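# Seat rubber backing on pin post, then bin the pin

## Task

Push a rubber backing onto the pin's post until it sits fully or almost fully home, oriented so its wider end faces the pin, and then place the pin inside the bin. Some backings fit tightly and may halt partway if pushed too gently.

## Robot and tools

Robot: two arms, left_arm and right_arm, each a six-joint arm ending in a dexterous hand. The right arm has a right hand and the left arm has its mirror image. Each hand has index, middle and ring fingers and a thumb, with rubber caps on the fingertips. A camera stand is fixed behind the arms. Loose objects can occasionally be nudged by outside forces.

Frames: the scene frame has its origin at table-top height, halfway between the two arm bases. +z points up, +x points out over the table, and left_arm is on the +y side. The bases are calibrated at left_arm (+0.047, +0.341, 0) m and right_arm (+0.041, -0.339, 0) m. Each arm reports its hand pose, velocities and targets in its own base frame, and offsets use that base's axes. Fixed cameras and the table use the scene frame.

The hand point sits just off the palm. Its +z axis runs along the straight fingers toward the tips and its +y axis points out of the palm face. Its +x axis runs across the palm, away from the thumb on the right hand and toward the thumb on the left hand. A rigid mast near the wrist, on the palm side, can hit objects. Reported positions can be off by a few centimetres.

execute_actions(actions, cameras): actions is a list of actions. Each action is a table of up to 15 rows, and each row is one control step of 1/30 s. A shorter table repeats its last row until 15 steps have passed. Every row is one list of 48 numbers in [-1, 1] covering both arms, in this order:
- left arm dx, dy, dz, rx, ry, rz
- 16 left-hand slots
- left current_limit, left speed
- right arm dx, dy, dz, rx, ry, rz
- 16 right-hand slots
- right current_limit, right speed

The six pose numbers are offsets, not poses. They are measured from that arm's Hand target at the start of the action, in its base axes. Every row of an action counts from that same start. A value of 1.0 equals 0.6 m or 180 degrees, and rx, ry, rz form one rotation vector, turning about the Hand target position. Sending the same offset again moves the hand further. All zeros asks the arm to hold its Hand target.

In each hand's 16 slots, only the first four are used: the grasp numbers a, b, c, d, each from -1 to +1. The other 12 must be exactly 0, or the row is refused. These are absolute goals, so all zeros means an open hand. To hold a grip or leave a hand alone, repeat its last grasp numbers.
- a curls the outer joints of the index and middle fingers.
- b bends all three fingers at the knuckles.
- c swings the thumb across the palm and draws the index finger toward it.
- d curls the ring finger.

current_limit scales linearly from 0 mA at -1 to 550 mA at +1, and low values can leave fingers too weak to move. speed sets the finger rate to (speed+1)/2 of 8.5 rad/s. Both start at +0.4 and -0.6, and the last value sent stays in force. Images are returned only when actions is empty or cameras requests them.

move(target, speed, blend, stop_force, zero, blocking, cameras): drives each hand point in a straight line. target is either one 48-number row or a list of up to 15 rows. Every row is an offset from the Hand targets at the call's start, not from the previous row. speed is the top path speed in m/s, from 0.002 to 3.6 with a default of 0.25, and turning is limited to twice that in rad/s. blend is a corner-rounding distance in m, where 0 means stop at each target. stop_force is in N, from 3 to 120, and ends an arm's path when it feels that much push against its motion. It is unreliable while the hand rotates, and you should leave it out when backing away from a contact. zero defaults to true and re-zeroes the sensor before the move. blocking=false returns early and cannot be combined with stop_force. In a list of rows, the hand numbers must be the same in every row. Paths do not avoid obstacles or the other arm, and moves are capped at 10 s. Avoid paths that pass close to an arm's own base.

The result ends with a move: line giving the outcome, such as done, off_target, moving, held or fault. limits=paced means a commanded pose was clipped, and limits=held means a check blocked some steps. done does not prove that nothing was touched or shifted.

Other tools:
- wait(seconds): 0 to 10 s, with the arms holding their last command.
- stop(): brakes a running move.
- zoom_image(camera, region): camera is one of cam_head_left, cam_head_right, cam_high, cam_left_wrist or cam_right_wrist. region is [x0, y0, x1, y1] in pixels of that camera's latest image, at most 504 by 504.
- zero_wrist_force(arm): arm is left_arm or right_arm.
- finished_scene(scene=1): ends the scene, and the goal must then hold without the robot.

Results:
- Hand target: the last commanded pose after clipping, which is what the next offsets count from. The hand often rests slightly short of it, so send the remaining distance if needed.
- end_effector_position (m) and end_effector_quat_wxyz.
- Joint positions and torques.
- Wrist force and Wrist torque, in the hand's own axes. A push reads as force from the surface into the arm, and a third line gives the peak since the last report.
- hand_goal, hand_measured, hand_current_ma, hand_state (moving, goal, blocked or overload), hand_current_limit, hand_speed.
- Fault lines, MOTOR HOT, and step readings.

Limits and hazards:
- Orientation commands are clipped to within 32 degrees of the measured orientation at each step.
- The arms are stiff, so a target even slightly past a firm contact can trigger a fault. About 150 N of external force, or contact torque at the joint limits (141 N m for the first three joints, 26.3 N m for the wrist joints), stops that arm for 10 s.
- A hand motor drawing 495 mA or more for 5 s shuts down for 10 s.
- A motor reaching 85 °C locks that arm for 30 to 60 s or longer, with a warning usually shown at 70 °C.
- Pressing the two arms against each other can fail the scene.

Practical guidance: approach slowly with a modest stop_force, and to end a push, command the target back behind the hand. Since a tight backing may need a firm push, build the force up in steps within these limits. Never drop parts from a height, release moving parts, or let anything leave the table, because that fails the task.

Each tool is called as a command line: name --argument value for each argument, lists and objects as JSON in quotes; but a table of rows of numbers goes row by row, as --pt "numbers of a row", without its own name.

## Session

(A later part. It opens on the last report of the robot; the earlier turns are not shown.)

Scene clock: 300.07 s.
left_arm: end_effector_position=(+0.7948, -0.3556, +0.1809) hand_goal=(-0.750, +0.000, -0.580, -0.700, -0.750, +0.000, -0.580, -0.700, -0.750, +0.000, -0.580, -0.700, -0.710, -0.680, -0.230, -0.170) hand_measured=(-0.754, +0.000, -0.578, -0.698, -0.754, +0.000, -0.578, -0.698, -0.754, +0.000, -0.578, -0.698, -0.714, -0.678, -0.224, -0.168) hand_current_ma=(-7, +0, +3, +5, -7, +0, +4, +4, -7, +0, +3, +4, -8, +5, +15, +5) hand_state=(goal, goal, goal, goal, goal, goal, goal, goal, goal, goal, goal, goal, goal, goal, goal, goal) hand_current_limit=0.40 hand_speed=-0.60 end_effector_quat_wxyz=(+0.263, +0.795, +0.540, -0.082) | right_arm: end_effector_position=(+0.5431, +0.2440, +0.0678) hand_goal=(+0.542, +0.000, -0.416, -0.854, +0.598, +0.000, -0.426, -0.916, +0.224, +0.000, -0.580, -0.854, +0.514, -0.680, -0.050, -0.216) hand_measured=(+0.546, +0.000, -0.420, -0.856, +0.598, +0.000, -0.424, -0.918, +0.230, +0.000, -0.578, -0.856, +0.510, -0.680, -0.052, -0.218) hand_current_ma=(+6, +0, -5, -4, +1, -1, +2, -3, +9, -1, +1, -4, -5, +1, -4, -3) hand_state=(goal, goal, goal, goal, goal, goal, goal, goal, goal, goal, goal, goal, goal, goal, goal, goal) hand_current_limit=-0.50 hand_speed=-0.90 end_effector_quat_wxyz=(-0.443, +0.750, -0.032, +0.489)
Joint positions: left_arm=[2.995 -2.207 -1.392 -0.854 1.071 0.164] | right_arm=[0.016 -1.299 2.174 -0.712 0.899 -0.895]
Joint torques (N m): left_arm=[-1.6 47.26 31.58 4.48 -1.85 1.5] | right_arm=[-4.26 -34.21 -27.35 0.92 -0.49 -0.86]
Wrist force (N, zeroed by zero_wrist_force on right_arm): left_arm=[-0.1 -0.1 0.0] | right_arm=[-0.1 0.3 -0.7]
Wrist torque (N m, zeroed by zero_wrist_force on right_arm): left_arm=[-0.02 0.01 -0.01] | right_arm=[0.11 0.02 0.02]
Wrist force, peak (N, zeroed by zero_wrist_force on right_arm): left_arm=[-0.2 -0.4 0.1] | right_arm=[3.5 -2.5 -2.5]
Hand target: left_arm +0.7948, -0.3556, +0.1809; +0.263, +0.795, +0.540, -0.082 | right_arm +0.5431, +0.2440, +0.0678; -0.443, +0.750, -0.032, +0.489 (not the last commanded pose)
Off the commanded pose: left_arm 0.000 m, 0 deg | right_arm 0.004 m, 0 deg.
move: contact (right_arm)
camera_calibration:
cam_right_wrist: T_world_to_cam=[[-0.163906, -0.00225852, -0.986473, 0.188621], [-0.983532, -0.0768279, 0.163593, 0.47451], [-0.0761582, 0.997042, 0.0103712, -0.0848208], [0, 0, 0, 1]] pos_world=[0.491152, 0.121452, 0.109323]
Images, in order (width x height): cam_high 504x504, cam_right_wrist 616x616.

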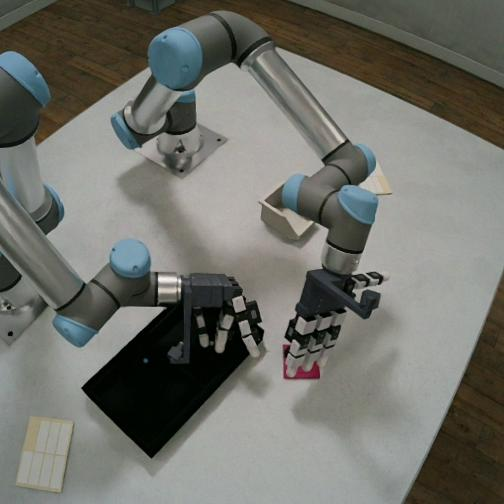

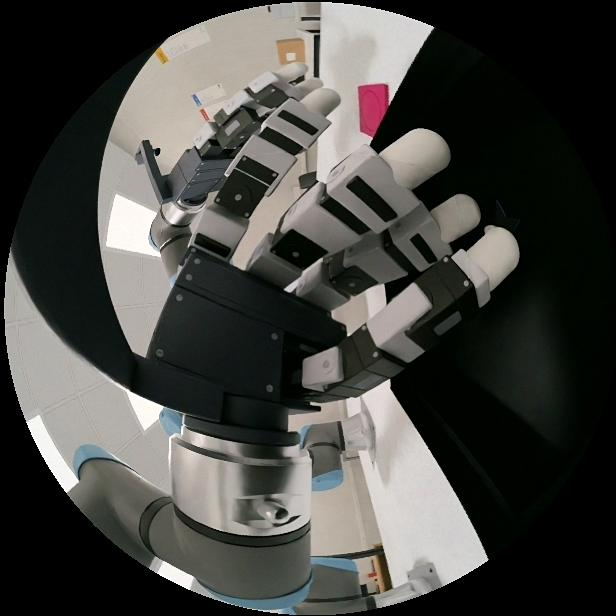

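execute_actions --actions '[]' --cameras '["cam_high", "cam_right_wrist"]'

Scene clock: 301.20 s.
left_arm: end_effector_position=(+0.7948, -0.3556, +0.1809) hand_goal=(-0.750, +0.000, -0.580, -0.700, -0.750, +0.000, -0.580, -0.700, -0.750, +0.000, -0.580, -0.700, -0.710, -0.680, -0.230, -0.170) hand_measured=(-0.754, +0.000, -0.578, -0.698, -0.754, +0.000, -0.578, -0.698, -0.754, +0.000, -0.578, -0.698, -0.714, -0.678, -0.224, -0.168) hand_current_ma=(-7, +0, +3, +5, -7, +0, +4, +4, -7, +0, +3, +4, -8, +5, +15, +5) hand_state=(goal, goal, goal, goal, goal, goal, goal, goal, goal, goal, goal, goal, goal, goal, goal, goal) hand_current_limit=0.40 hand_speed=-0.60 end_effector_quat_wxyz=(+0.263, +0.795, +0.540, -0.082) | right_arm: end_effector_position=(+0.5431, +0.2440, +0.0678) hand_goal=(+0.542, +0.000, -0.416, -0.854, +0.598, +0.000, -0.426, -0.916, +0.224, +0.000, -0.580, -0.854, +0.514, -0.680, -0.050, -0.216) hand_measured=(+0.546, +0.000, -0.420, -0.856, +0.598, +0.000, -0.424, -0.918, +0.230, +0.000, -0.578, -0.856, +0.510, -0.680, -0.052, -0.218) hand_current_ma=(+6, +0, -5, -4, +1, -1, +2, -3, +9, -1, +1, -4, -5, +1, -4, -3) hand_state=(goal, goal, goal, goal, goal, goal, goal, goal, goal, goal, goal, goal, goal, goal, goal, goal) hand_current_limit=-0.50 hand_speed=-0.90 end_effector_quat_wxyz=(-0.443, +0.750, -0.032, +0.489)
Joint positions: left_arm=[2.995 -2.207 -1.392 -0.854 1.071 0.164] | right_arm=[0.016 -1.299 2.174 -0.712 0.899 -0.895]
Joint velocities: within noise
Joint torques (N m): left_arm=[-0.9 47.67 32.29 4.49 -1.87 1.77] | right_arm=[3.65 -35.05 -27.55 0.83 0.41 -0.8]
Motor temperatures (°C): left_arm=[27 27 34 41 41 39] | right_arm=[38 33 37 38 41 40]
Wrist force (N, zeroed by zero_wrist_force on right_arm): left_arm=[-0.2 -0.1 0.2] | right_arm=[0.1 0.2 -0.6]
Wrist torque (N m, zeroed by zero_wrist_force on right_arm): left_arm=[-0.04 0.04 -0.02] | right_arm=[0.09 0.00 0.03]
Wrist force, peak (N, zeroed by zero_wrist_force on right_arm): left_arm=[-0.2 -0.4 0.1] | right_arm=[0.2 0.3 -1.1]
Hand target: left_arm +0.7948, -0.3556, +0.1809; +0.263, +0.795, +0.540, -0.082 | right_arm +0.5431, +0.2440, +0.0678; -0.443, +0.750, -0.032, +0.489 (not the last commanded pose)
Off the commanded pose: left_arm 0.000 m, 0 deg | right_arm 0.004 m, 0 deg.
camera_calibration:
cam_right_wrist: T_world_to_cam=[[-0.163906, -0.00225852, -0.986473, 0.188621], [-0.983532, -0.0768279, 0.163593, 0.47451], [-0.0761582, 0.997042, 0.0103712, -0.0848208], [0, 0, 0, 1]] pos_world=[0.491152, 0.121452, 0.109323]
Images, in order (width x height): cam_high 504x504, cam_right_wrist 616x616.

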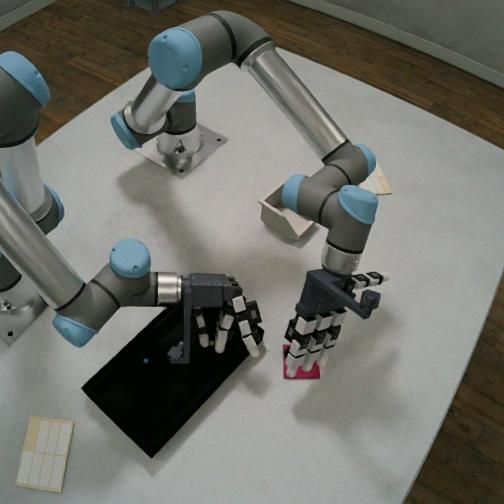

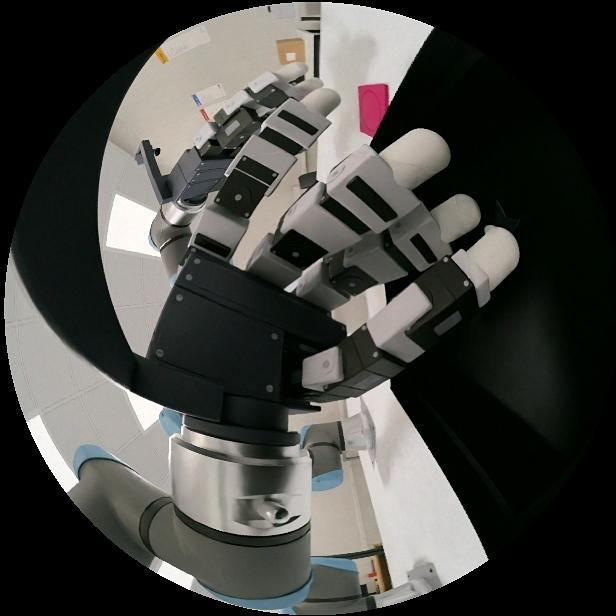

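zoom_image --camera "cam_right_wrist" --region '[420, 150, 580, 310]'

zoom_image --camera "cam_high" --region '[200, 310, 280, 390]'

Scaled by 3.150 from the camera's 616x616 image, which has a finer 880x880 frame.

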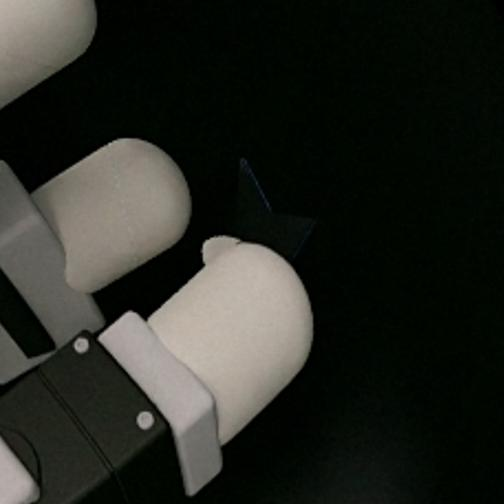

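Scaled by 6.300 from the camera's 504x504 image, which has a finer 720x720 frame.

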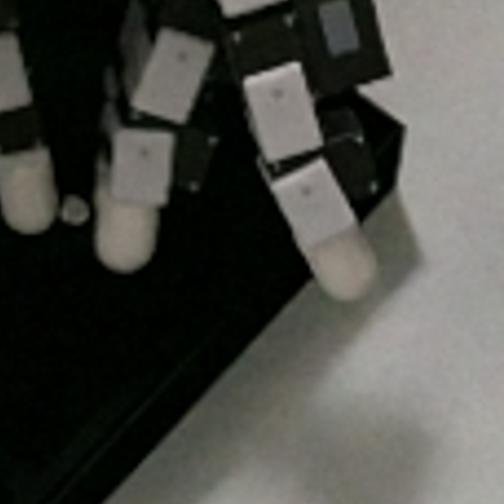

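move --target '[0,0,0,0,0,0, 0,0,0,0,0,0,0,0,0,0,0,0,0,0,0,0, 0.4,-0.6, 0,0,-0.009,0,0,0, 0,0.77,0.72,0,0,0,0,0,0,0,0,0,0,0,0,0,-0.5,-0.9]' --speed 0.01 --stop_force 3 --cameras '["cam_high", "cam_right_wrist"]'

zoom_image --camera "cam_right_wrist" --region '[420, 150, 580, 310]'

zoom_image --camera "cam_high" --region '[190, 320, 240, 370]'

Scene clock: 304.53 s.
left_arm: end_effector_position=(+0.7948, -0.3556, +0.1809) hand_goal=(-0.750, +0.000, -0.580, -0.700, -0.750, +0.000, -0.580, -0.700, -0.750, +0.000, -0.580, -0.700, -0.710, -0.680, -0.230, -0.170) hand_measured=(-0.754, +0.000, -0.578, -0.698, -0.754, +0.000, -0.578, -0.698, -0.754, +0.000, -0.578, -0.698, -0.714, -0.678, -0.224, -0.168) hand_current_ma=(-7, +0, +3, +5, -7, +0, +4, +4, -7, +0, +3, +4, -8, +5, +15, +5) hand_state=(goal, goal, goal, goal, goal, goal, goal, goal, goal, goal, goal, goal, goal, goal, goal, goal) hand_current_limit=0.40 hand_speed=-0.60 end_effector_quat_wxyz=(+0.263, +0.795, +0.540, -0.082) | right_arm: end_effector_position=(+0.5432, +0.2440, +0.0667) hand_goal=(+0.542, +0.000, -0.416, -0.854, +0.598, +0.000, -0.426, -0.916, +0.224, +0.000, -0.580, -0.854, +0.514, -0.680, -0.050, -0.216) hand_measured=(+0.548, +0.000, -0.420, -0.856, +0.598, +0.000, -0.424, -0.918, +0.230, +0.000, -0.578, -0.856, +0.510, -0.680, -0.052, -0.218) hand_current_ma=(+11, +0, -5, -4, +1, -1, +2, -3, +9, -1, +1, -4, -5, +1, -4, -3) hand_state=(goal, goal, goal, goal, goal, goal, goal, goal, goal, goal, goal, goal, goal, goal, goal, goal) hand_current_limit=-0.50 hand_speed=-0.90 end_effector_quat_wxyz=(-0.443, +0.750, -0.032, +0.490)
Joint positions: left_arm=[2.995 -2.207 -1.392 -0.854 1.071 0.164] | right_arm=[0.016 -1.296 2.175 -0.716 0.899 -0.895]
Joint torques (N m): left_arm=[-1.26 46.6 31.69 4.47 -1.87 1.81] | right_arm=[12.82 -33.7 -26.49 0.98 0.33 -0.74]
Wrist force (N, zeroed by zero_wrist_force on right_arm): left_arm=[-0.1 -0.2 -0.1] | right_arm=[0.6 0.3 -1.4]
Wrist torque (N m, zeroed by zero_wrist_force on right_arm): left_arm=[-0.03 0.02 0.00] | right_arm=[0.11 -0.01 0.03]
Wrist force, peak (N, zeroed by zero_wrist_force on right_arm): left_arm=[-0.2 -0.3 -0.3] | right_arm=[3.1 -1.4 -2.6]
Hand target: left_arm +0.7948, -0.3556, +0.1809; +0.263, +0.795, +0.540, -0.082 | right_arm +0.5432, +0.2440, +0.0667; -0.443, +0.750, -0.032, +0.490 (not the last commanded pose)
Off the commanded pose: left_arm 0.000 m, 0 deg | right_arm 0.004 m, 0 deg.
move: contact (right_arm)
camera_calibration:
cam_right_wrist: T_world_to_cam=[[-0.16351, -0.00232984, -0.986539, 0.187276], [-0.983598, -0.07681, 0.163204, 0.474878], [-0.0761563, 0.997043, 0.0102676, -0.0847904], [0, 0, 0, 1]] pos_world=[0.491253, 0.121451, 0.108123]
Images, in order (width x height): cam_high 504x504, cam_right_wrist 616x616.

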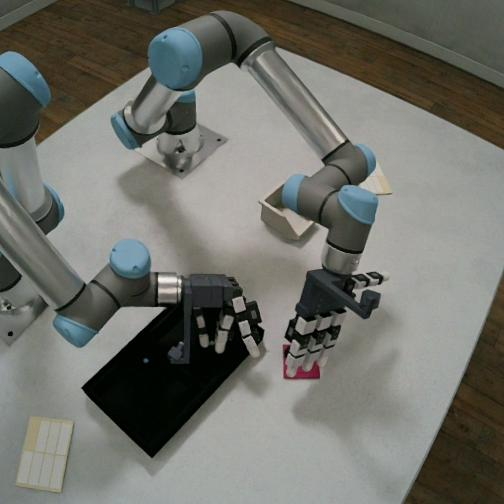

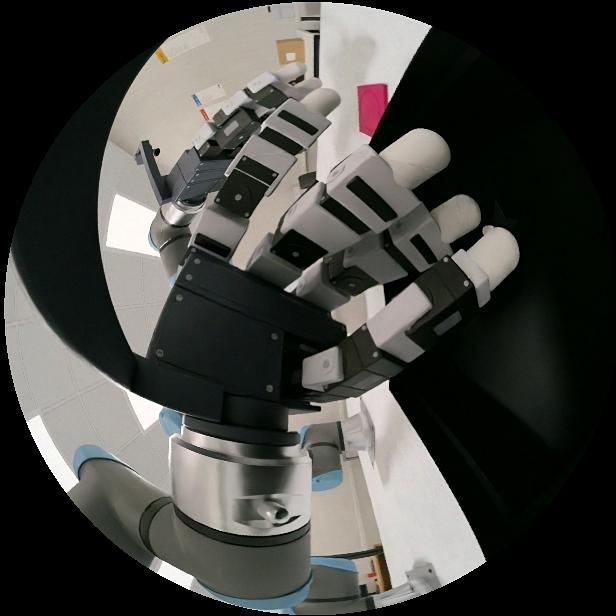

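Scaled by 3.150 from the camera's 616x616 image, which has a finer 880x880 frame.

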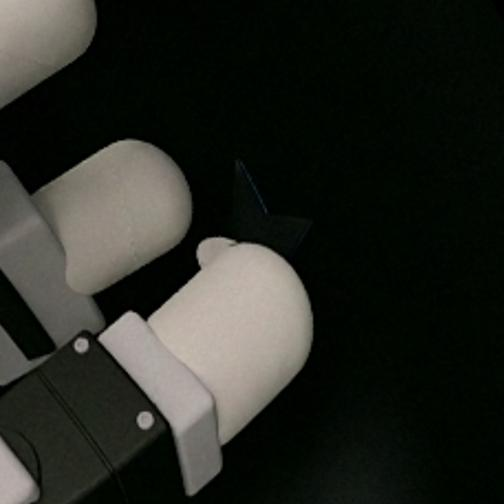

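Scaled by 10.080 from the camera's 504x504 image, which has a finer 720x720 frame.

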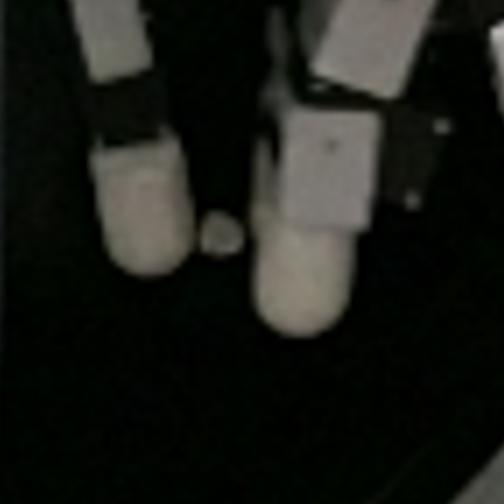

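move --pt "0 0 0 0 0 0 0 0 0 0 0 0 0 0 0 0 0 0 0 0 0 0 0.4 -0.6 0 0 0.004 0 0 0 0 0.787 0.72 -0.15 0 0 0 0 0 0 0 0 0 0 0 0 -0.5 -0.9" --pt "0 0 0 0 0 0 0 0 0 0 0 0 0 0 0 0 0 0 0 0 0 0 0.4 -0.6 0 0 0.004 0 0 0 0 0.787 0.72 -0.15 0 0 0 0 0 0 0 0 0 0 0 0 -0.5 -0.9" --speed 0.02

move --target '[0,0,0,0,0,0, 0,0,0,0,0,0,0,0,0,0,0,0,0,0,0,0, 0.4,-0.6, 0,0,-0.015,0,0,0, 0,0.787,0.72,-0.15,0,0,0,0,0,0,0,0,0,0,0,0,-0.5,-0.9]' --speed 0.01 --stop_force 3 --cameras '["cam_high", "cam_right_wrist"]'

zoom_image --camera "cam_right_wrist" --region '[420, 150, 580, 310]'

zoom_image --camera "cam_high" --region '[190, 320, 240, 370]'

Scene clock: 311.47 s.
left_arm: end_effector_position=(+0.7948, -0.3556, +0.1809) hand_goal=(-0.750, +0.000, -0.580, -0.700, -0.750, +0.000, -0.580, -0.700, -0.750, +0.000, -0.580, -0.700, -0.710, -0.680, -0.230, -0.170) hand_measured=(-0.754, +0.000, -0.578, -0.698, -0.754, +0.000, -0.578, -0.698, -0.754, +0.000, -0.578, -0.698, -0.714, -0.678, -0.224, -0.168) hand_current_ma=(-7, +0, +3, +5, -7, +0, +4, +4, -7, +0, +3, +4, -8, +5, +15, +5) hand_state=(goal, goal, goal, goal, goal, goal, goal, goal, goal, goal, goal, goal, goal, goal, goal, goal) hand_current_limit=0.40 hand_speed=-0.60 end_effector_quat_wxyz=(+0.263, +0.795, +0.540, -0.082) | right_arm: end_effector_position=(+0.5432, +0.2440, +0.0691) hand_goal=(+0.580, +0.000, -0.436, -0.858, +0.658, +0.000, -0.422, -0.916, +0.182, +0.000, -0.820, -1.000, +0.514, -0.680, -0.050, -0.220) hand_measured=(+0.574, +0.000, -0.434, -0.856, +0.650, +0.000, -0.424, -0.918, +0.188, +0.000, -0.816, -0.996, +0.510, -0.680, -0.052, -0.218) hand_current_ma=(-10, +0, +3, +1, -14, -1, -3, -3, +13, -1, +7, +5, -5, +1, -4, +2) hand_state=(goal, goal, goal, goal, goal, goal, goal, goal, goal, goal, goal, goal, goal, goal, goal, goal) hand_current_limit=-0.50 hand_speed=-0.90 end_effector_quat_wxyz=(-0.443, +0.750, -0.032, +0.490)
Joint positions: left_arm=[2.995 -2.207 -1.392 -0.854 1.071 0.164] | right_arm=[0.016 -1.301 2.173 -0.709 0.899 -0.895]
Joint torques (N m): left_arm=[-0.2 47.12 31.86 4.52 -1.88 1.65] | right_arm=[13.31 -34.22 -28.58 0.9 0.36 -0.43]
Wrist force (N, zeroed by zero_wrist_force on right_arm): left_arm=[0.0 -0.3 0.1] | right_arm=[-0.1 0.0 -0.5]
Wrist torque (N m, zeroed by zero_wrist_force on right_arm): left_arm=[-0.05 0.00 0.00] | right_arm=[0.07 0.01 0.02]
Wrist force, peak (N, zeroed by zero_wrist_force on right_arm): left_arm=[-0.3 -0.4 -0.3] | right_arm=[0.9 0.6 -1.4]
Hand target: left_arm +0.7948, -0.3556, +0.1809; +0.263, +0.795, +0.540, -0.082 | right_arm +0.5432, +0.2440, +0.0691; -0.443, +0.750, -0.032, +0.490
Off the commanded pose: left_arm 0.000 m, 0 deg | right_arm 0.000 m, 0 deg.
move: done

Scene clock: 313.30 s.
left_arm: end_effector_position=(+0.7948, -0.3556, +0.1809) hand_goal=(-0.750, +0.000, -0.580, -0.700, -0.750, +0.000, -0.580, -0.700, -0.750, +0.000, -0.580, -0.700, -0.710, -0.680, -0.230, -0.170) hand_measured=(-0.754, +0.000, -0.578, -0.698, -0.754, +0.000, -0.578, -0.698, -0.754, +0.000, -0.578, -0.698, -0.714, -0.678, -0.224, -0.168) hand_current_ma=(-7, +0, +3, +5, -7, +0, +4, +4, -7, +0, +3, +4, -8, +5, +15, +5) hand_state=(goal, goal, goal, goal, goal, goal, goal, goal, goal, goal, goal, goal, goal, goal, goal, goal) hand_current_limit=0.40 hand_speed=-0.60 end_effector_quat_wxyz=(+0.263, +0.795, +0.540, -0.082) | right_arm: end_effector_position=(+0.5432, +0.2440, +0.0639) hand_goal=(+0.580, +0.000, -0.436, -0.858, +0.658, +0.000, -0.422, -0.916, +0.182, +0.000, -0.820, -1.000, +0.514, -0.680, -0.050, -0.220) hand_measured=(+0.584, +0.000, -0.434, -0.856, +0.650, +0.000, -0.424, -0.918, +0.188, +0.000, -0.816, -0.996, +0.510, -0.680, -0.052, -0.218) hand_current_ma=(+7, +0, +3, +1, -14, -1, -3, -3, +13, -1, +7, +5, -5, +1, -4, +2) hand_state=(goal, goal, goal, goal, goal, goal, goal, goal, goal, goal, goal, goal, goal, goal, goal, goal) hand_current_limit=-0.50 hand_speed=-0.90 end_effector_quat_wxyz=(-0.443, +0.750, -0.032, +0.490)
Joint positions: left_arm=[2.995 -2.207 -1.392 -0.854 1.071 0.164] | right_arm=[0.016 -1.29 2.177 -0.724 0.899 -0.895]
Joint torques (N m): left_arm=[-0.48 47.39 32.15 4.49 -1.88 1.64] | right_arm=[11.61 -33.87 -26.87 0.8 0.25 -0.55]
Wrist force (N, zeroed by zero_wrist_force on right_arm): left_arm=[0.0 -0.2 0.0] | right_arm=[0.8 0.1 -1.2]
Wrist torque (N m, zeroed by zero_wrist_force on right_arm): left_arm=[-0.04 0.01 0.00] | right_arm=[0.11 -0.01 0.05]
Wrist force, peak (N, zeroed by zero_wrist_force on right_arm): left_arm=[-0.2 -0.4 0.0] | right_arm=[3.5 -1.6 -2.5]
Hand target: left_arm +0.7948, -0.3556, +0.1809; +0.263, +0.795, +0.540, -0.082 | right_arm +0.5432, +0.2440, +0.0639; -0.443, +0.750, -0.032, +0.490 (not the last commanded pose)
Off the commanded pose: left_arm 0.000 m, 0 deg | right_arm 0.004 m, 0 deg.
move: contact (right_arm)
camera_calibration:
cam_right_wrist: T_world_to_cam=[[-0.16351, -0.00232984, -0.986539, 0.184612], [-0.983598, -0.07681, 0.163204, 0.475318], [-0.0761563, 0.997043, 0.0102676, -0.0847627], [0, 0, 0, 1]] pos_world=[0.491253, 0.121451, 0.105423]
Images, in order (width x height): cam_high 504x504, cam_right_wrist 616x616.

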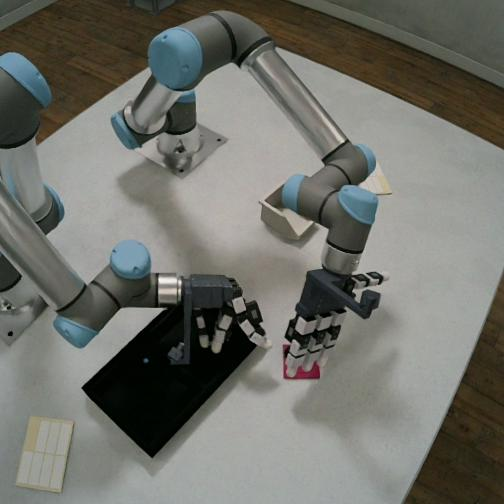

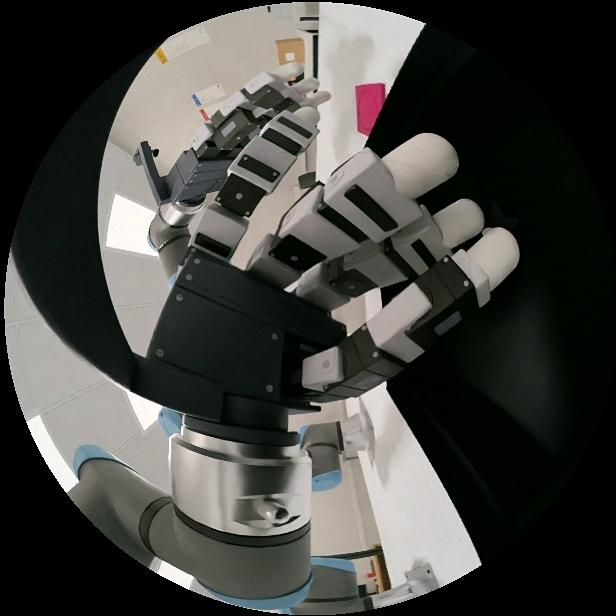

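Scaled by 3.150 from the camera's 616x616 image, which has a finer 880x880 frame.

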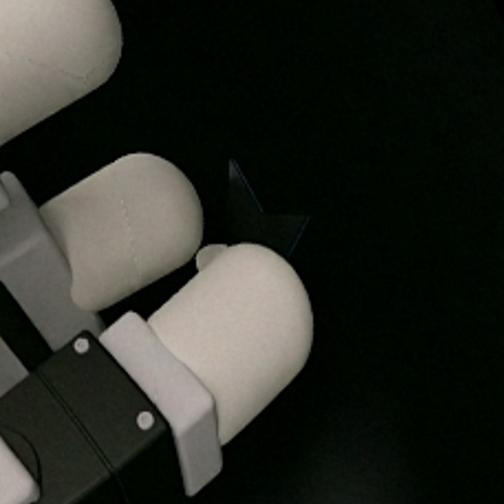

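Scaled by 10.080 from the camera's 504x504 image, which has a finer 720x720 frame.

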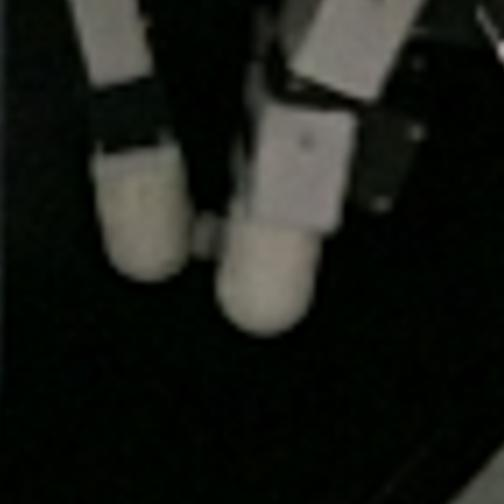

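move --pt "0 0 0 0 0 0 0 0 0 0 0 0 0 0 0 0 0 0 0 0 0 0 0.4 -0.6 0 0 0.0005 0 0 0 0 0.82 0.72 -0.15 0 0 0 0 0 0 0 0 0 0 0 0 -0.5 -0.95" --pt "0 0 0 0 0 0 0 0 0 0 0 0 0 0 0 0 0 0 0 0 0 0 0.4 -0.6 0 0 0.0005 0 0 0 0 0.82 0.72 -0.15 0 0 0 0 0 0 0 0 0 0 0 0 -0.5 -0.95" --speed 0.02 --cameras '["cam_high", "cam_right_wrist"]'

zoom_image --camera "cam_right_wrist" --region '[420, 150, 580, 310]'

zoom_image --camera "cam_high" --region '[190, 320, 240, 370]'

Scene clock: 314.97 s.
left_arm: end_effector_position=(+0.7948, -0.3556, +0.1809) hand_goal=(-0.750, +0.000, -0.580, -0.700, -0.750, +0.000, -0.580, -0.700, -0.750, +0.000, -0.580, -0.700, -0.710, -0.680, -0.230, -0.170) hand_measured=(-0.754, +0.000, -0.578, -0.698, -0.754, +0.000, -0.578, -0.698, -0.754, +0.000, -0.578, -0.698, -0.714, -0.678, -0.224, -0.168) hand_current_ma=(-7, +0, +3, +5, -7, +0, +4, +4, -7, +0, +3, +4, -8, +5, +15, +5) hand_state=(goal, goal, goal, goal, goal, goal, goal, goal, goal, goal, goal, goal, goal, goal, goal, goal) hand_current_limit=0.40 hand_speed=-0.60 end_effector_quat_wxyz=(+0.263, +0.795, +0.540, -0.082) | right_arm: end_effector_position=(+0.5432, +0.2440, +0.0642) hand_goal=(+0.624, +0.000, -0.446, -0.864, +0.714, +0.000, -0.416, -0.916, +0.232, +0.000, -0.820, -1.000, +0.514, -0.680, -0.050, -0.226) hand_measured=(+0.610, +0.000, -0.448, -0.864, +0.706, +0.000, -0.420, -0.918, +0.232, +0.000, -0.816, -0.996, +0.510, -0.680, -0.052, -0.226) hand_current_ma=(-35, +0, -1, +1, -17, -1, -6, -3, +0, -1, +6, +5, -5, +1, -4, +0) hand_state=(goal, goal, goal, goal, goal, goal, goal, goal, goal, goal, goal, goal, goal, goal, goal, goal) hand_current_limit=-0.50 hand_speed=-0.95 end_effector_quat_wxyz=(-0.443, +0.750, -0.032, +0.490)
Joint positions: left_arm=[2.995 -2.207 -1.392 -0.854 1.071 0.164] | right_arm=[0.016 -1.291 2.177 -0.723 0.899 -0.895]
Joint torques (N m): left_arm=[-0.62 46.92 32.69 4.51 -1.82 1.66] | right_arm=[12.48 -33.73 -26.74 1.04 0.13 0.42]
Wrist force (N, zeroed by zero_wrist_force on right_arm): left_arm=[-0.1 -0.2 0.0] | right_arm=[-0.1 -0.1 -0.6]
Wrist torque (N m, zeroed by zero_wrist_force on right_arm): left_arm=[-0.03 0.02 -0.01] | right_arm=[0.07 0.03 0.01]
Wrist force, peak (N, zeroed by zero_wrist_force on right_arm): left_arm=[0.0 -0.4 0.0] | right_arm=[0.8 -0.4 -1.6]
Hand target: left_arm +0.7948, -0.3556, +0.1809; +0.263, +0.795, +0.540, -0.082 | right_arm +0.5432, +0.2440, +0.0642; -0.443, +0.750, -0.032, +0.490
Off the commanded pose: left_arm 0.000 m, 0 deg | right_arm 0.000 m, 0 deg.
move: done
camera_calibration:
cam_right_wrist: T_world_to_cam=[[-0.16351, -0.00232984, -0.986539, 0.184908], [-0.983598, -0.07681, 0.163204, 0.475269], [-0.0761563, 0.997043, 0.0102676, -0.0847658], [0, 0, 0, 1]] pos_world=[0.491253, 0.121451, 0.105723]
Images, in order (width x height): cam_high 504x504, cam_right_wrist 616x616.

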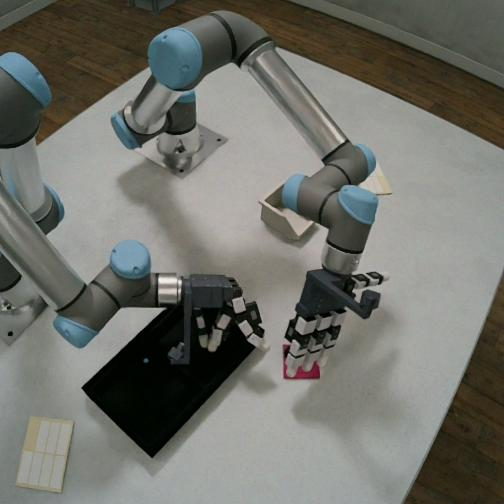

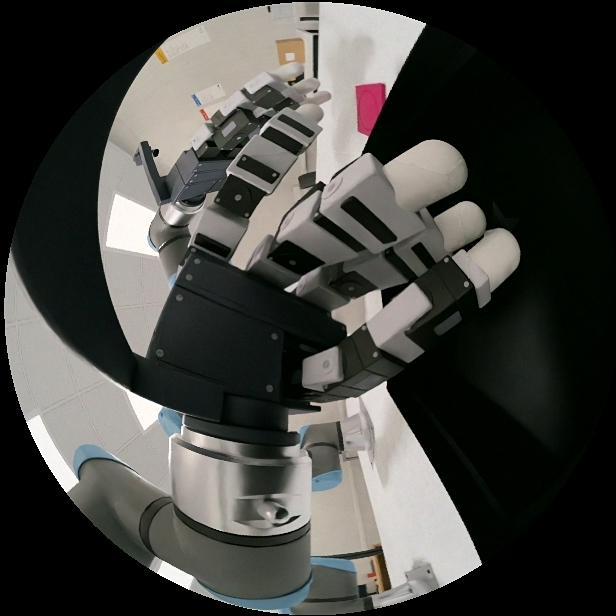

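Scaled by 3.150 from the camera's 616x616 image, which has a finer 880x880 frame.

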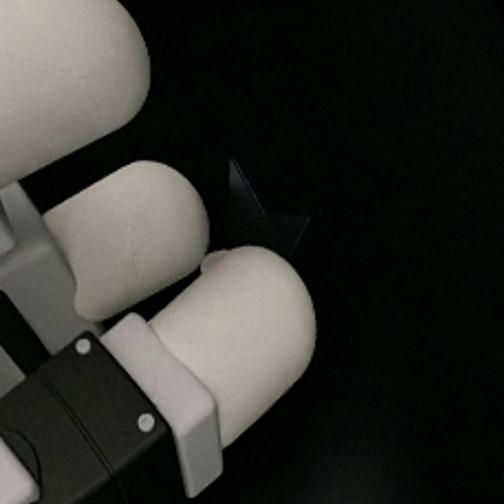

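Scaled by 10.080 from the camera's 504x504 image, which has a finer 720x720 frame.

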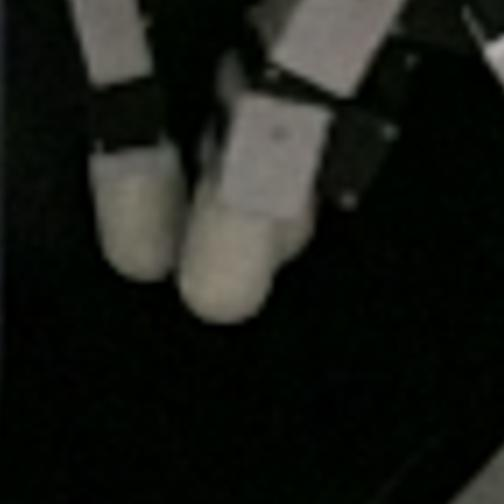

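move --target '[0,0,0,0,0,0, 0,0,0,0,0,0,0,0,0,0,0,0,0,0,0,0, 0.4,-0.6, 0,0,0.03,0,0,0, 0,0.825,0.72,-0.15,0,0,0,0,0,0,0,0,0,0,0,0,-0.5,-0.95]' --speed 0.02 --cameras '["cam_high", "cam_right_wrist"]'

zoom_image --camera "cam_right_wrist" --region '[420, 150, 580, 310]'

zoom_image --camera "cam_high" --region '[190, 310, 240, 360]'

Scene clock: 317.27 s.
left_arm: end_effector_position=(+0.7948, -0.3556, +0.1809) hand_goal=(-0.750, +0.000, -0.580, -0.700, -0.750, +0.000, -0.580, -0.700, -0.750, +0.000, -0.580, -0.700, -0.710, -0.680, -0.230, -0.170) hand_measured=(-0.754, +0.000, -0.578, -0.698, -0.754, +0.000, -0.578, -0.698, -0.754, +0.000, -0.578, -0.698, -0.714, -0.678, -0.224, -0.168) hand_current_ma=(-7, +0, +3, +5, -7, +0, +4, +4, -7, +0, +3, +4, -8, +5, +15, +5) hand_state=(goal, goal, goal, goal, goal, goal, goal, goal, goal, goal, goal, goal, goal, goal, goal, goal) hand_current_limit=0.40 hand_speed=-0.60 end_effector_quat_wxyz=(+0.263, +0.795, +0.540, -0.082) | right_arm: end_effector_position=(+0.5432, +0.2440, +0.0822) hand_goal=(+0.630, +0.000, -0.446, -0.866, +0.724, +0.000, -0.416, -0.916, +0.240, +0.000, -0.820, -1.000, +0.514, -0.680, -0.050, -0.228) hand_measured=(+0.624, +0.000, -0.448, -0.864, +0.716, +0.000, -0.420, -0.918, +0.240, +0.000, -0.816, -0.996, +0.510, -0.680, -0.052, -0.228) hand_current_ma=(-12, +0, -1, +1, -18, -1, -6, -3, +0, -1, +6, +5, -5, +1, -4, +1) hand_state=(goal, goal, goal, goal, goal, goal, goal, goal, goal, goal, goal, goal, goal, goal, goal, goal) hand_current_limit=-0.50 hand_speed=-0.95 end_effector_quat_wxyz=(-0.443, +0.750, -0.032, +0.490)
Joint positions: left_arm=[2.995 -2.207 -1.392 -0.854 1.071 0.164] | right_arm=[0.016 -1.329 2.162 -0.67 0.899 -0.895]
Joint torques (N m): left_arm=[-0.84 47.71 32.76 4.47 -1.91 1.61] | right_arm=[12.49 -32.56 -27.81 0.99 0.25 0.05]
Wrist force (N, zeroed by zero_wrist_force on right_arm): left_arm=[-0.1 -0.4 0.0] | right_arm=[0.1 0.1 -0.5]
Wrist torque (N m, zeroed by zero_wrist_force on right_arm): left_arm=[-0.06 0.01 0.00] | right_arm=[0.09 0.00 0.03]
Wrist force, peak (N, zeroed by zero_wrist_force on right_arm): left_arm=[-0.4 -0.3 -0.1] | right_arm=[0.2 0.0 -0.9]
Hand target: left_arm +0.7948, -0.3556, +0.1809; +0.263, +0.795, +0.540, -0.082 | right_arm +0.5432, +0.2440, +0.0822; -0.443, +0.750, -0.032, +0.490
Off the commanded pose: left_arm 0.000 m, 0 deg | right_arm 0.000 m, 0 deg.
move: done
camera_calibration:
cam_right_wrist: T_world_to_cam=[[-0.163517, -0.00223141, -0.986538, 0.202558], [-0.983597, -0.0768263, 0.163203, 0.472349], [-0.0761562, 0.997042, 0.0103676, -0.084962], [0, 0, 0, 1]] pos_world=[0.491253, 0.121452, 0.123623]
Images, in order (width x height): cam_high 504x504, cam_right_wrist 616x616.

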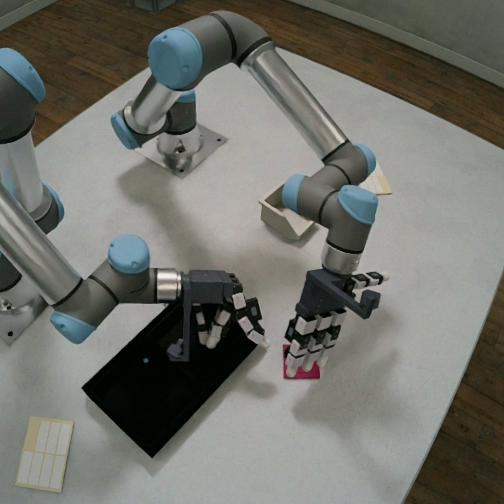

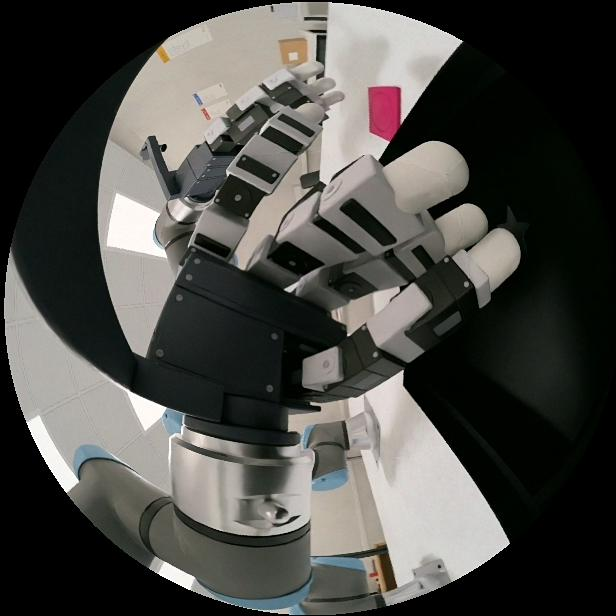

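Scaled by 3.150 from the camera's 616x616 image, which has a finer 880x880 frame.

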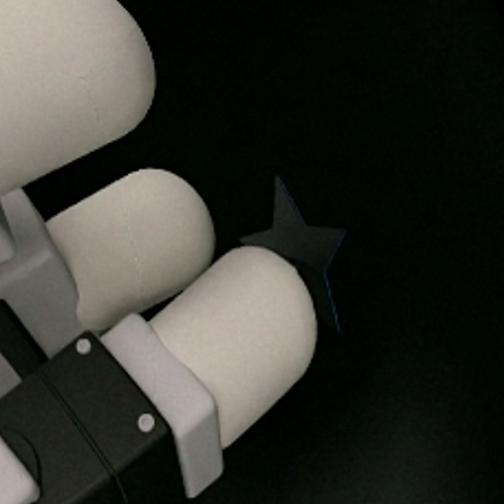

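Scaled by 10.080 from the camera's 504x504 image, which has a finer 720x720 frame.

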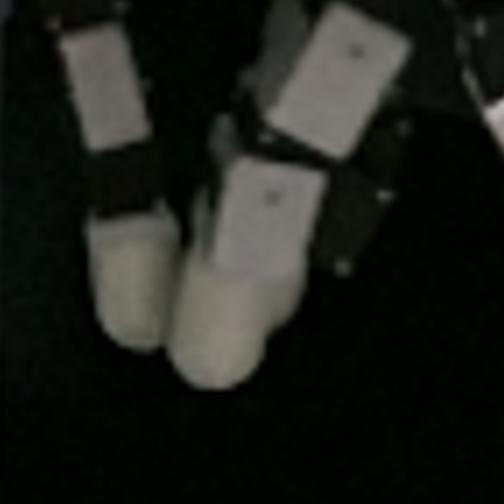

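move --target '[0,0,0,0,0,0, 0,0,0,0,0,0,0,0,0,0,0,0,0,0,0,0, 0.4,-0.6, -0.05,-0.04,0.03,0,0,0, 0,0.75,0.72,0,0,0,0,0,0,0,0,0,0,0,0,-0.5,-0.9]' --speed 0.08 --cameras '["cam_high", "cam_right_wrist"]'

zoom_image --camera "cam_right_wrist" --region '[420, 150, 580, 310]'

zoom_image --camera "cam_high" --region '[190, 310, 240, 360]'


Scaled by 3.150 from the camera's 616x616 image, which has a finer 880x880 frame.

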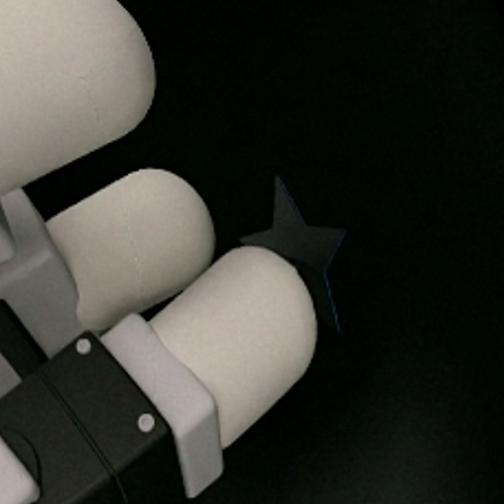

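Scaled by 10.080 from the camera's 504x504 image, which has a finer 720x720 frame.

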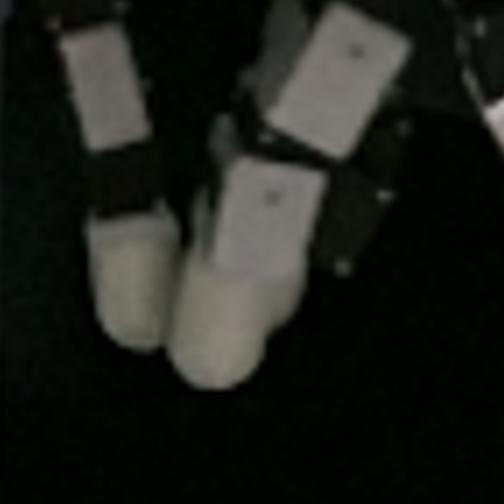

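move --target '[0,0,0,0,0,0, 0,0,0,0,0,0,0,0,0,0,0,0,0,0,0,0, 0.4,-0.6, 0,0,0.05,0,0,0, 0,0.825,0.72,-0.15,0,0,0,0,0,0,0,0,0,0,0,0,-0.5,-0.95]' --speed 0.06 --cameras '["cam_high", "cam_right_wrist", "cam_head_left"]'

zoom_image --camera "cam_right_wrist" --region '[420, 150, 580, 310]'

zoom_image --camera "cam_high" --region '[180, 290, 260, 370]'

Scene clock: 318.93 s.
left_arm: end_effector_position=(+0.7948, -0.3556, +0.1809) hand_goal=(-0.750, +0.000, -0.580, -0.700, -0.750, +0.000, -0.580, -0.700, -0.750, +0.000, -0.580, -0.700, -0.710, -0.680, -0.230, -0.170) hand_measured=(-0.754, +0.000, -0.578, -0.698, -0.754, +0.000, -0.578, -0.698, -0.754, +0.000, -0.578, -0.698, -0.714, -0.678, -0.224, -0.168) hand_current_ma=(-7, +0, +3, +5, -7, +0, +4, +4, -7, +0, +3, +4, -8, +5, +15, +5) hand_state=(goal, goal, goal, goal, goal, goal, goal, goal, goal, goal, goal, goal, goal, goal, goal, goal) hand_current_limit=0.40 hand_speed=-0.60 end_effector_quat_wxyz=(+0.263, +0.795, +0.540, -0.082) | right_arm: end_effector_position=(+0.5432, +0.2441, +0.1122) hand_goal=(+0.630, +0.000, -0.446, -0.866, +0.724, +0.000, -0.416, -0.916, +0.240, +0.000, -0.820, -1.000, +0.514, -0.680, -0.050, -0.228) hand_measured=(+0.624, +0.000, -0.448, -0.864, +0.716, +0.000, -0.420, -0.918, +0.240, +0.000, -0.816, -0.996, +0.510, -0.680, -0.052, -0.228) hand_current_ma=(-12, +0, -1, +1, -18, -1, -6, -3, +0, -1, +6, +5, -5, +1, -4, +1) hand_state=(goal, goal, goal, goal, goal, goal, goal, goal, goal, goal, goal, goal, goal, goal, goal, goal) hand_current_limit=-0.50 hand_speed=-0.95 end_effector_quat_wxyz=(-0.443, +0.750, -0.032, +0.490)
Joint positions: left_arm=[2.995 -2.207 -1.392 -0.854 1.071 0.164] | right_arm=[0.016 -1.389 2.133 -0.58 0.899 -0.895]
Joint torques (N m): left_arm=[-0.59 46.78 33.15 4.41 -1.92 1.68] | right_arm=[0.88 -32.61 -29.34 0.77 -1.11 -1.53]
Wrist force (N, zeroed by zero_wrist_force on right_arm): left_arm=[0.0 -0.3 0.0] | right_arm=[0.0 0.2 -0.3]
Wrist torque (N m, zeroed by zero_wrist_force on right_arm): left_arm=[-0.04 0.00 0.01] | right_arm=[0.09 -0.01 0.03]
Wrist force, peak (N, zeroed by zero_wrist_force on right_arm): left_arm=[-0.3 -0.3 0.2] | right_arm=[0.5 -0.4 -0.7]
Hand target: left_arm +0.7948, -0.3556, +0.1809; +0.263, +0.795, +0.540, -0.082 | right_arm +0.5432, +0.2440, +0.1122; -0.443, +0.750, -0.032, +0.490
Off the commanded pose: left_arm 0.000 m, 0 deg | right_arm 0.000 m, 0 deg.
move: done
camera_calibration:
cam_right_wrist: T_world_to_cam=[[-0.163508, -0.00234615, -0.986539, 0.232165], [-0.98359, -0.0769081, 0.163202, 0.467468], [-0.0762558, 0.997035, 0.0102675, -0.0853077], [0, 0, 0, 1]] pos_world=[0.491253, 0.121552, 0.153623]
Images, in order (width x height): cam_head_left 504x504, cam_high 504x504, cam_right_wrist 616x616.

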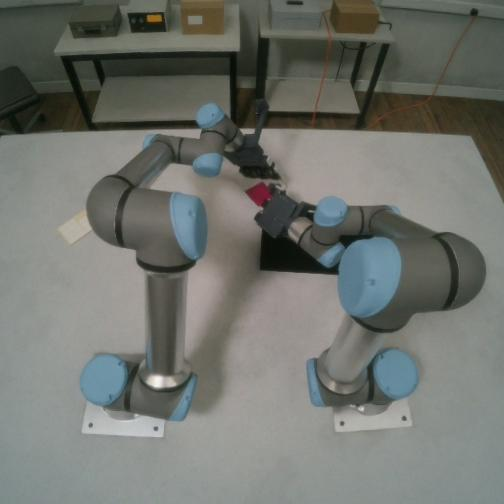

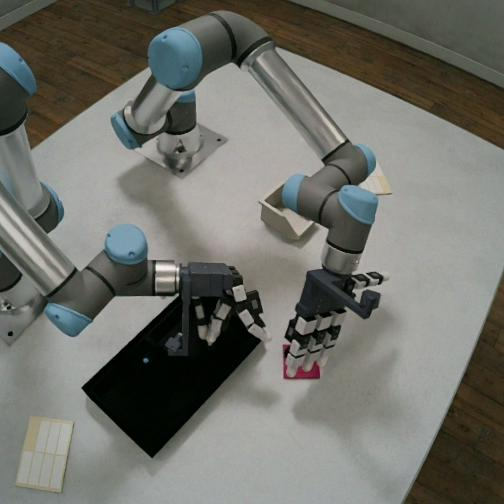

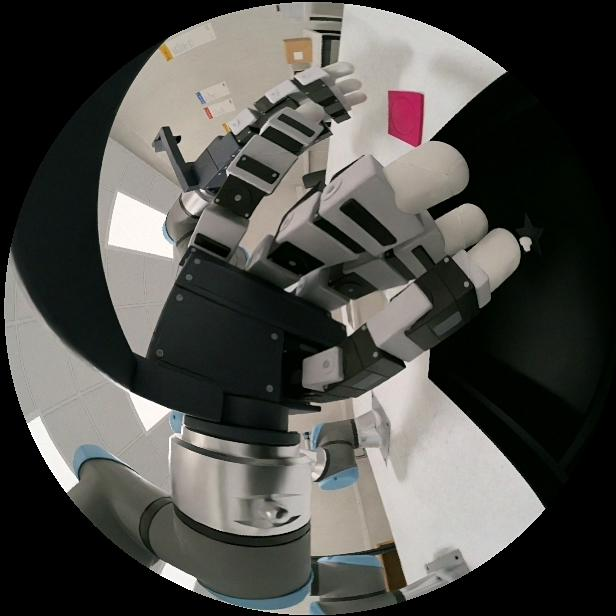

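Scaled by 3.150 from the camera's 616x616 image, which has a finer 880x880 frame.

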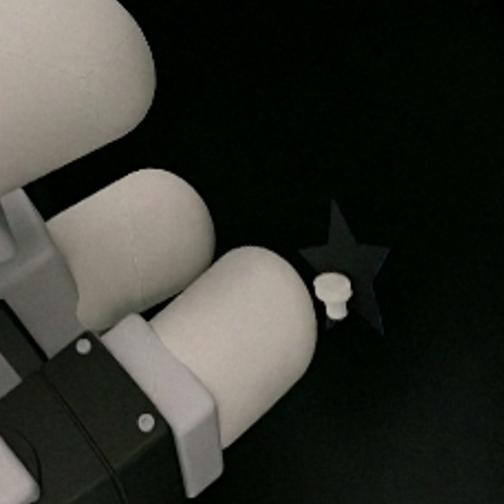

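Scaled by 6.300 from the camera's 504x504 image, which has a finer 720x720 frame.

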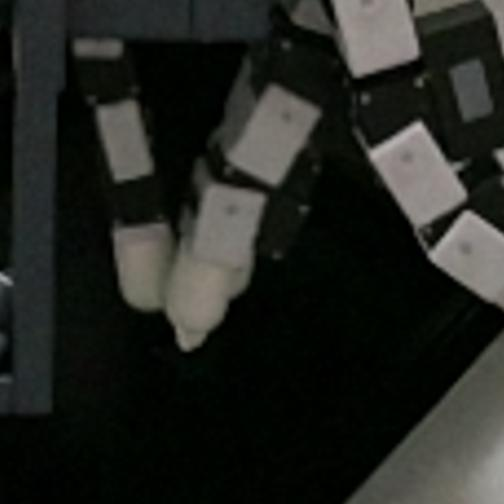

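zoom_image --camera "cam_high" --region '[80, 320, 220, 460]'

zoom_image --camera "cam_head_left" --region '[240, 200, 360, 320]'

Scaled by 3.600 from the camera's 504x504 image, which has a finer 720x720 frame.

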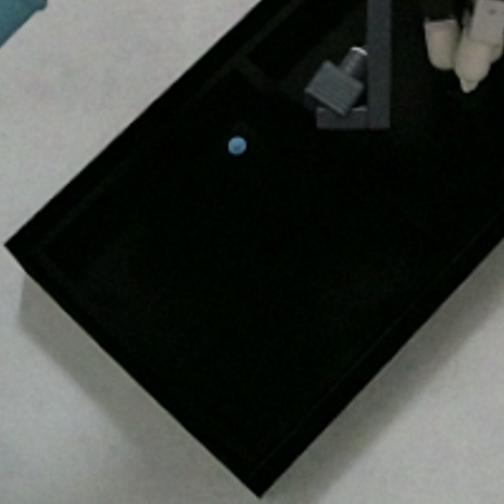

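Scaled by 4.200 from the camera's 504x504 image, which has a finer 720x720 frame.

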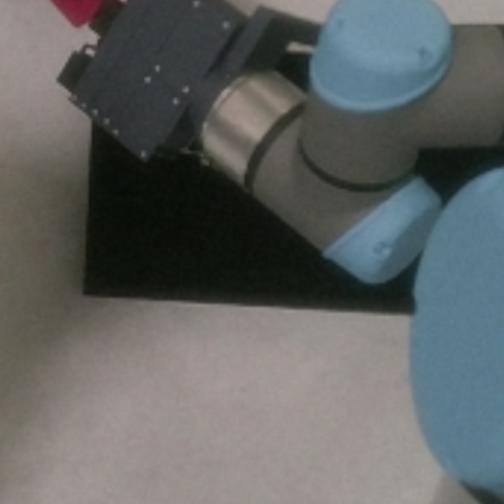

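zoom_image --camera "cam_high" --region '[120, 325, 180, 385]'

zoom_image --camera "cam_right_wrist" --region '[440, 340, 600, 500]'

Scaled by 8.400 from the camera's 504x504 image, which has a finer 720x720 frame.

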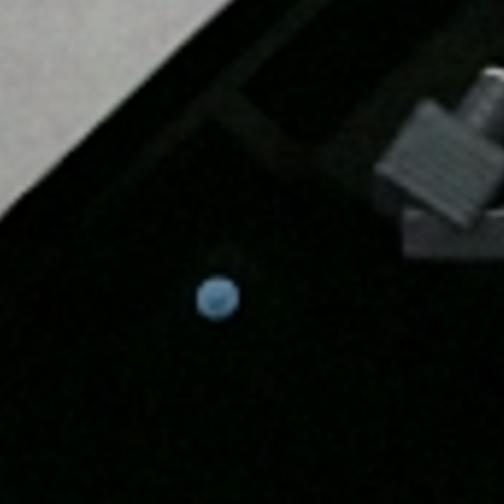

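Scaled by 3.150 from the camera's 616x616 image, which has a finer 880x880 frame.

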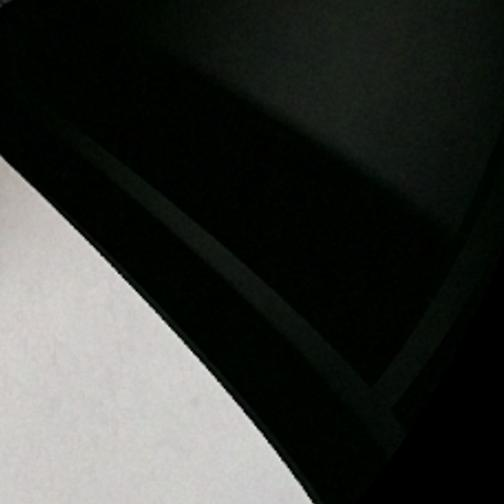

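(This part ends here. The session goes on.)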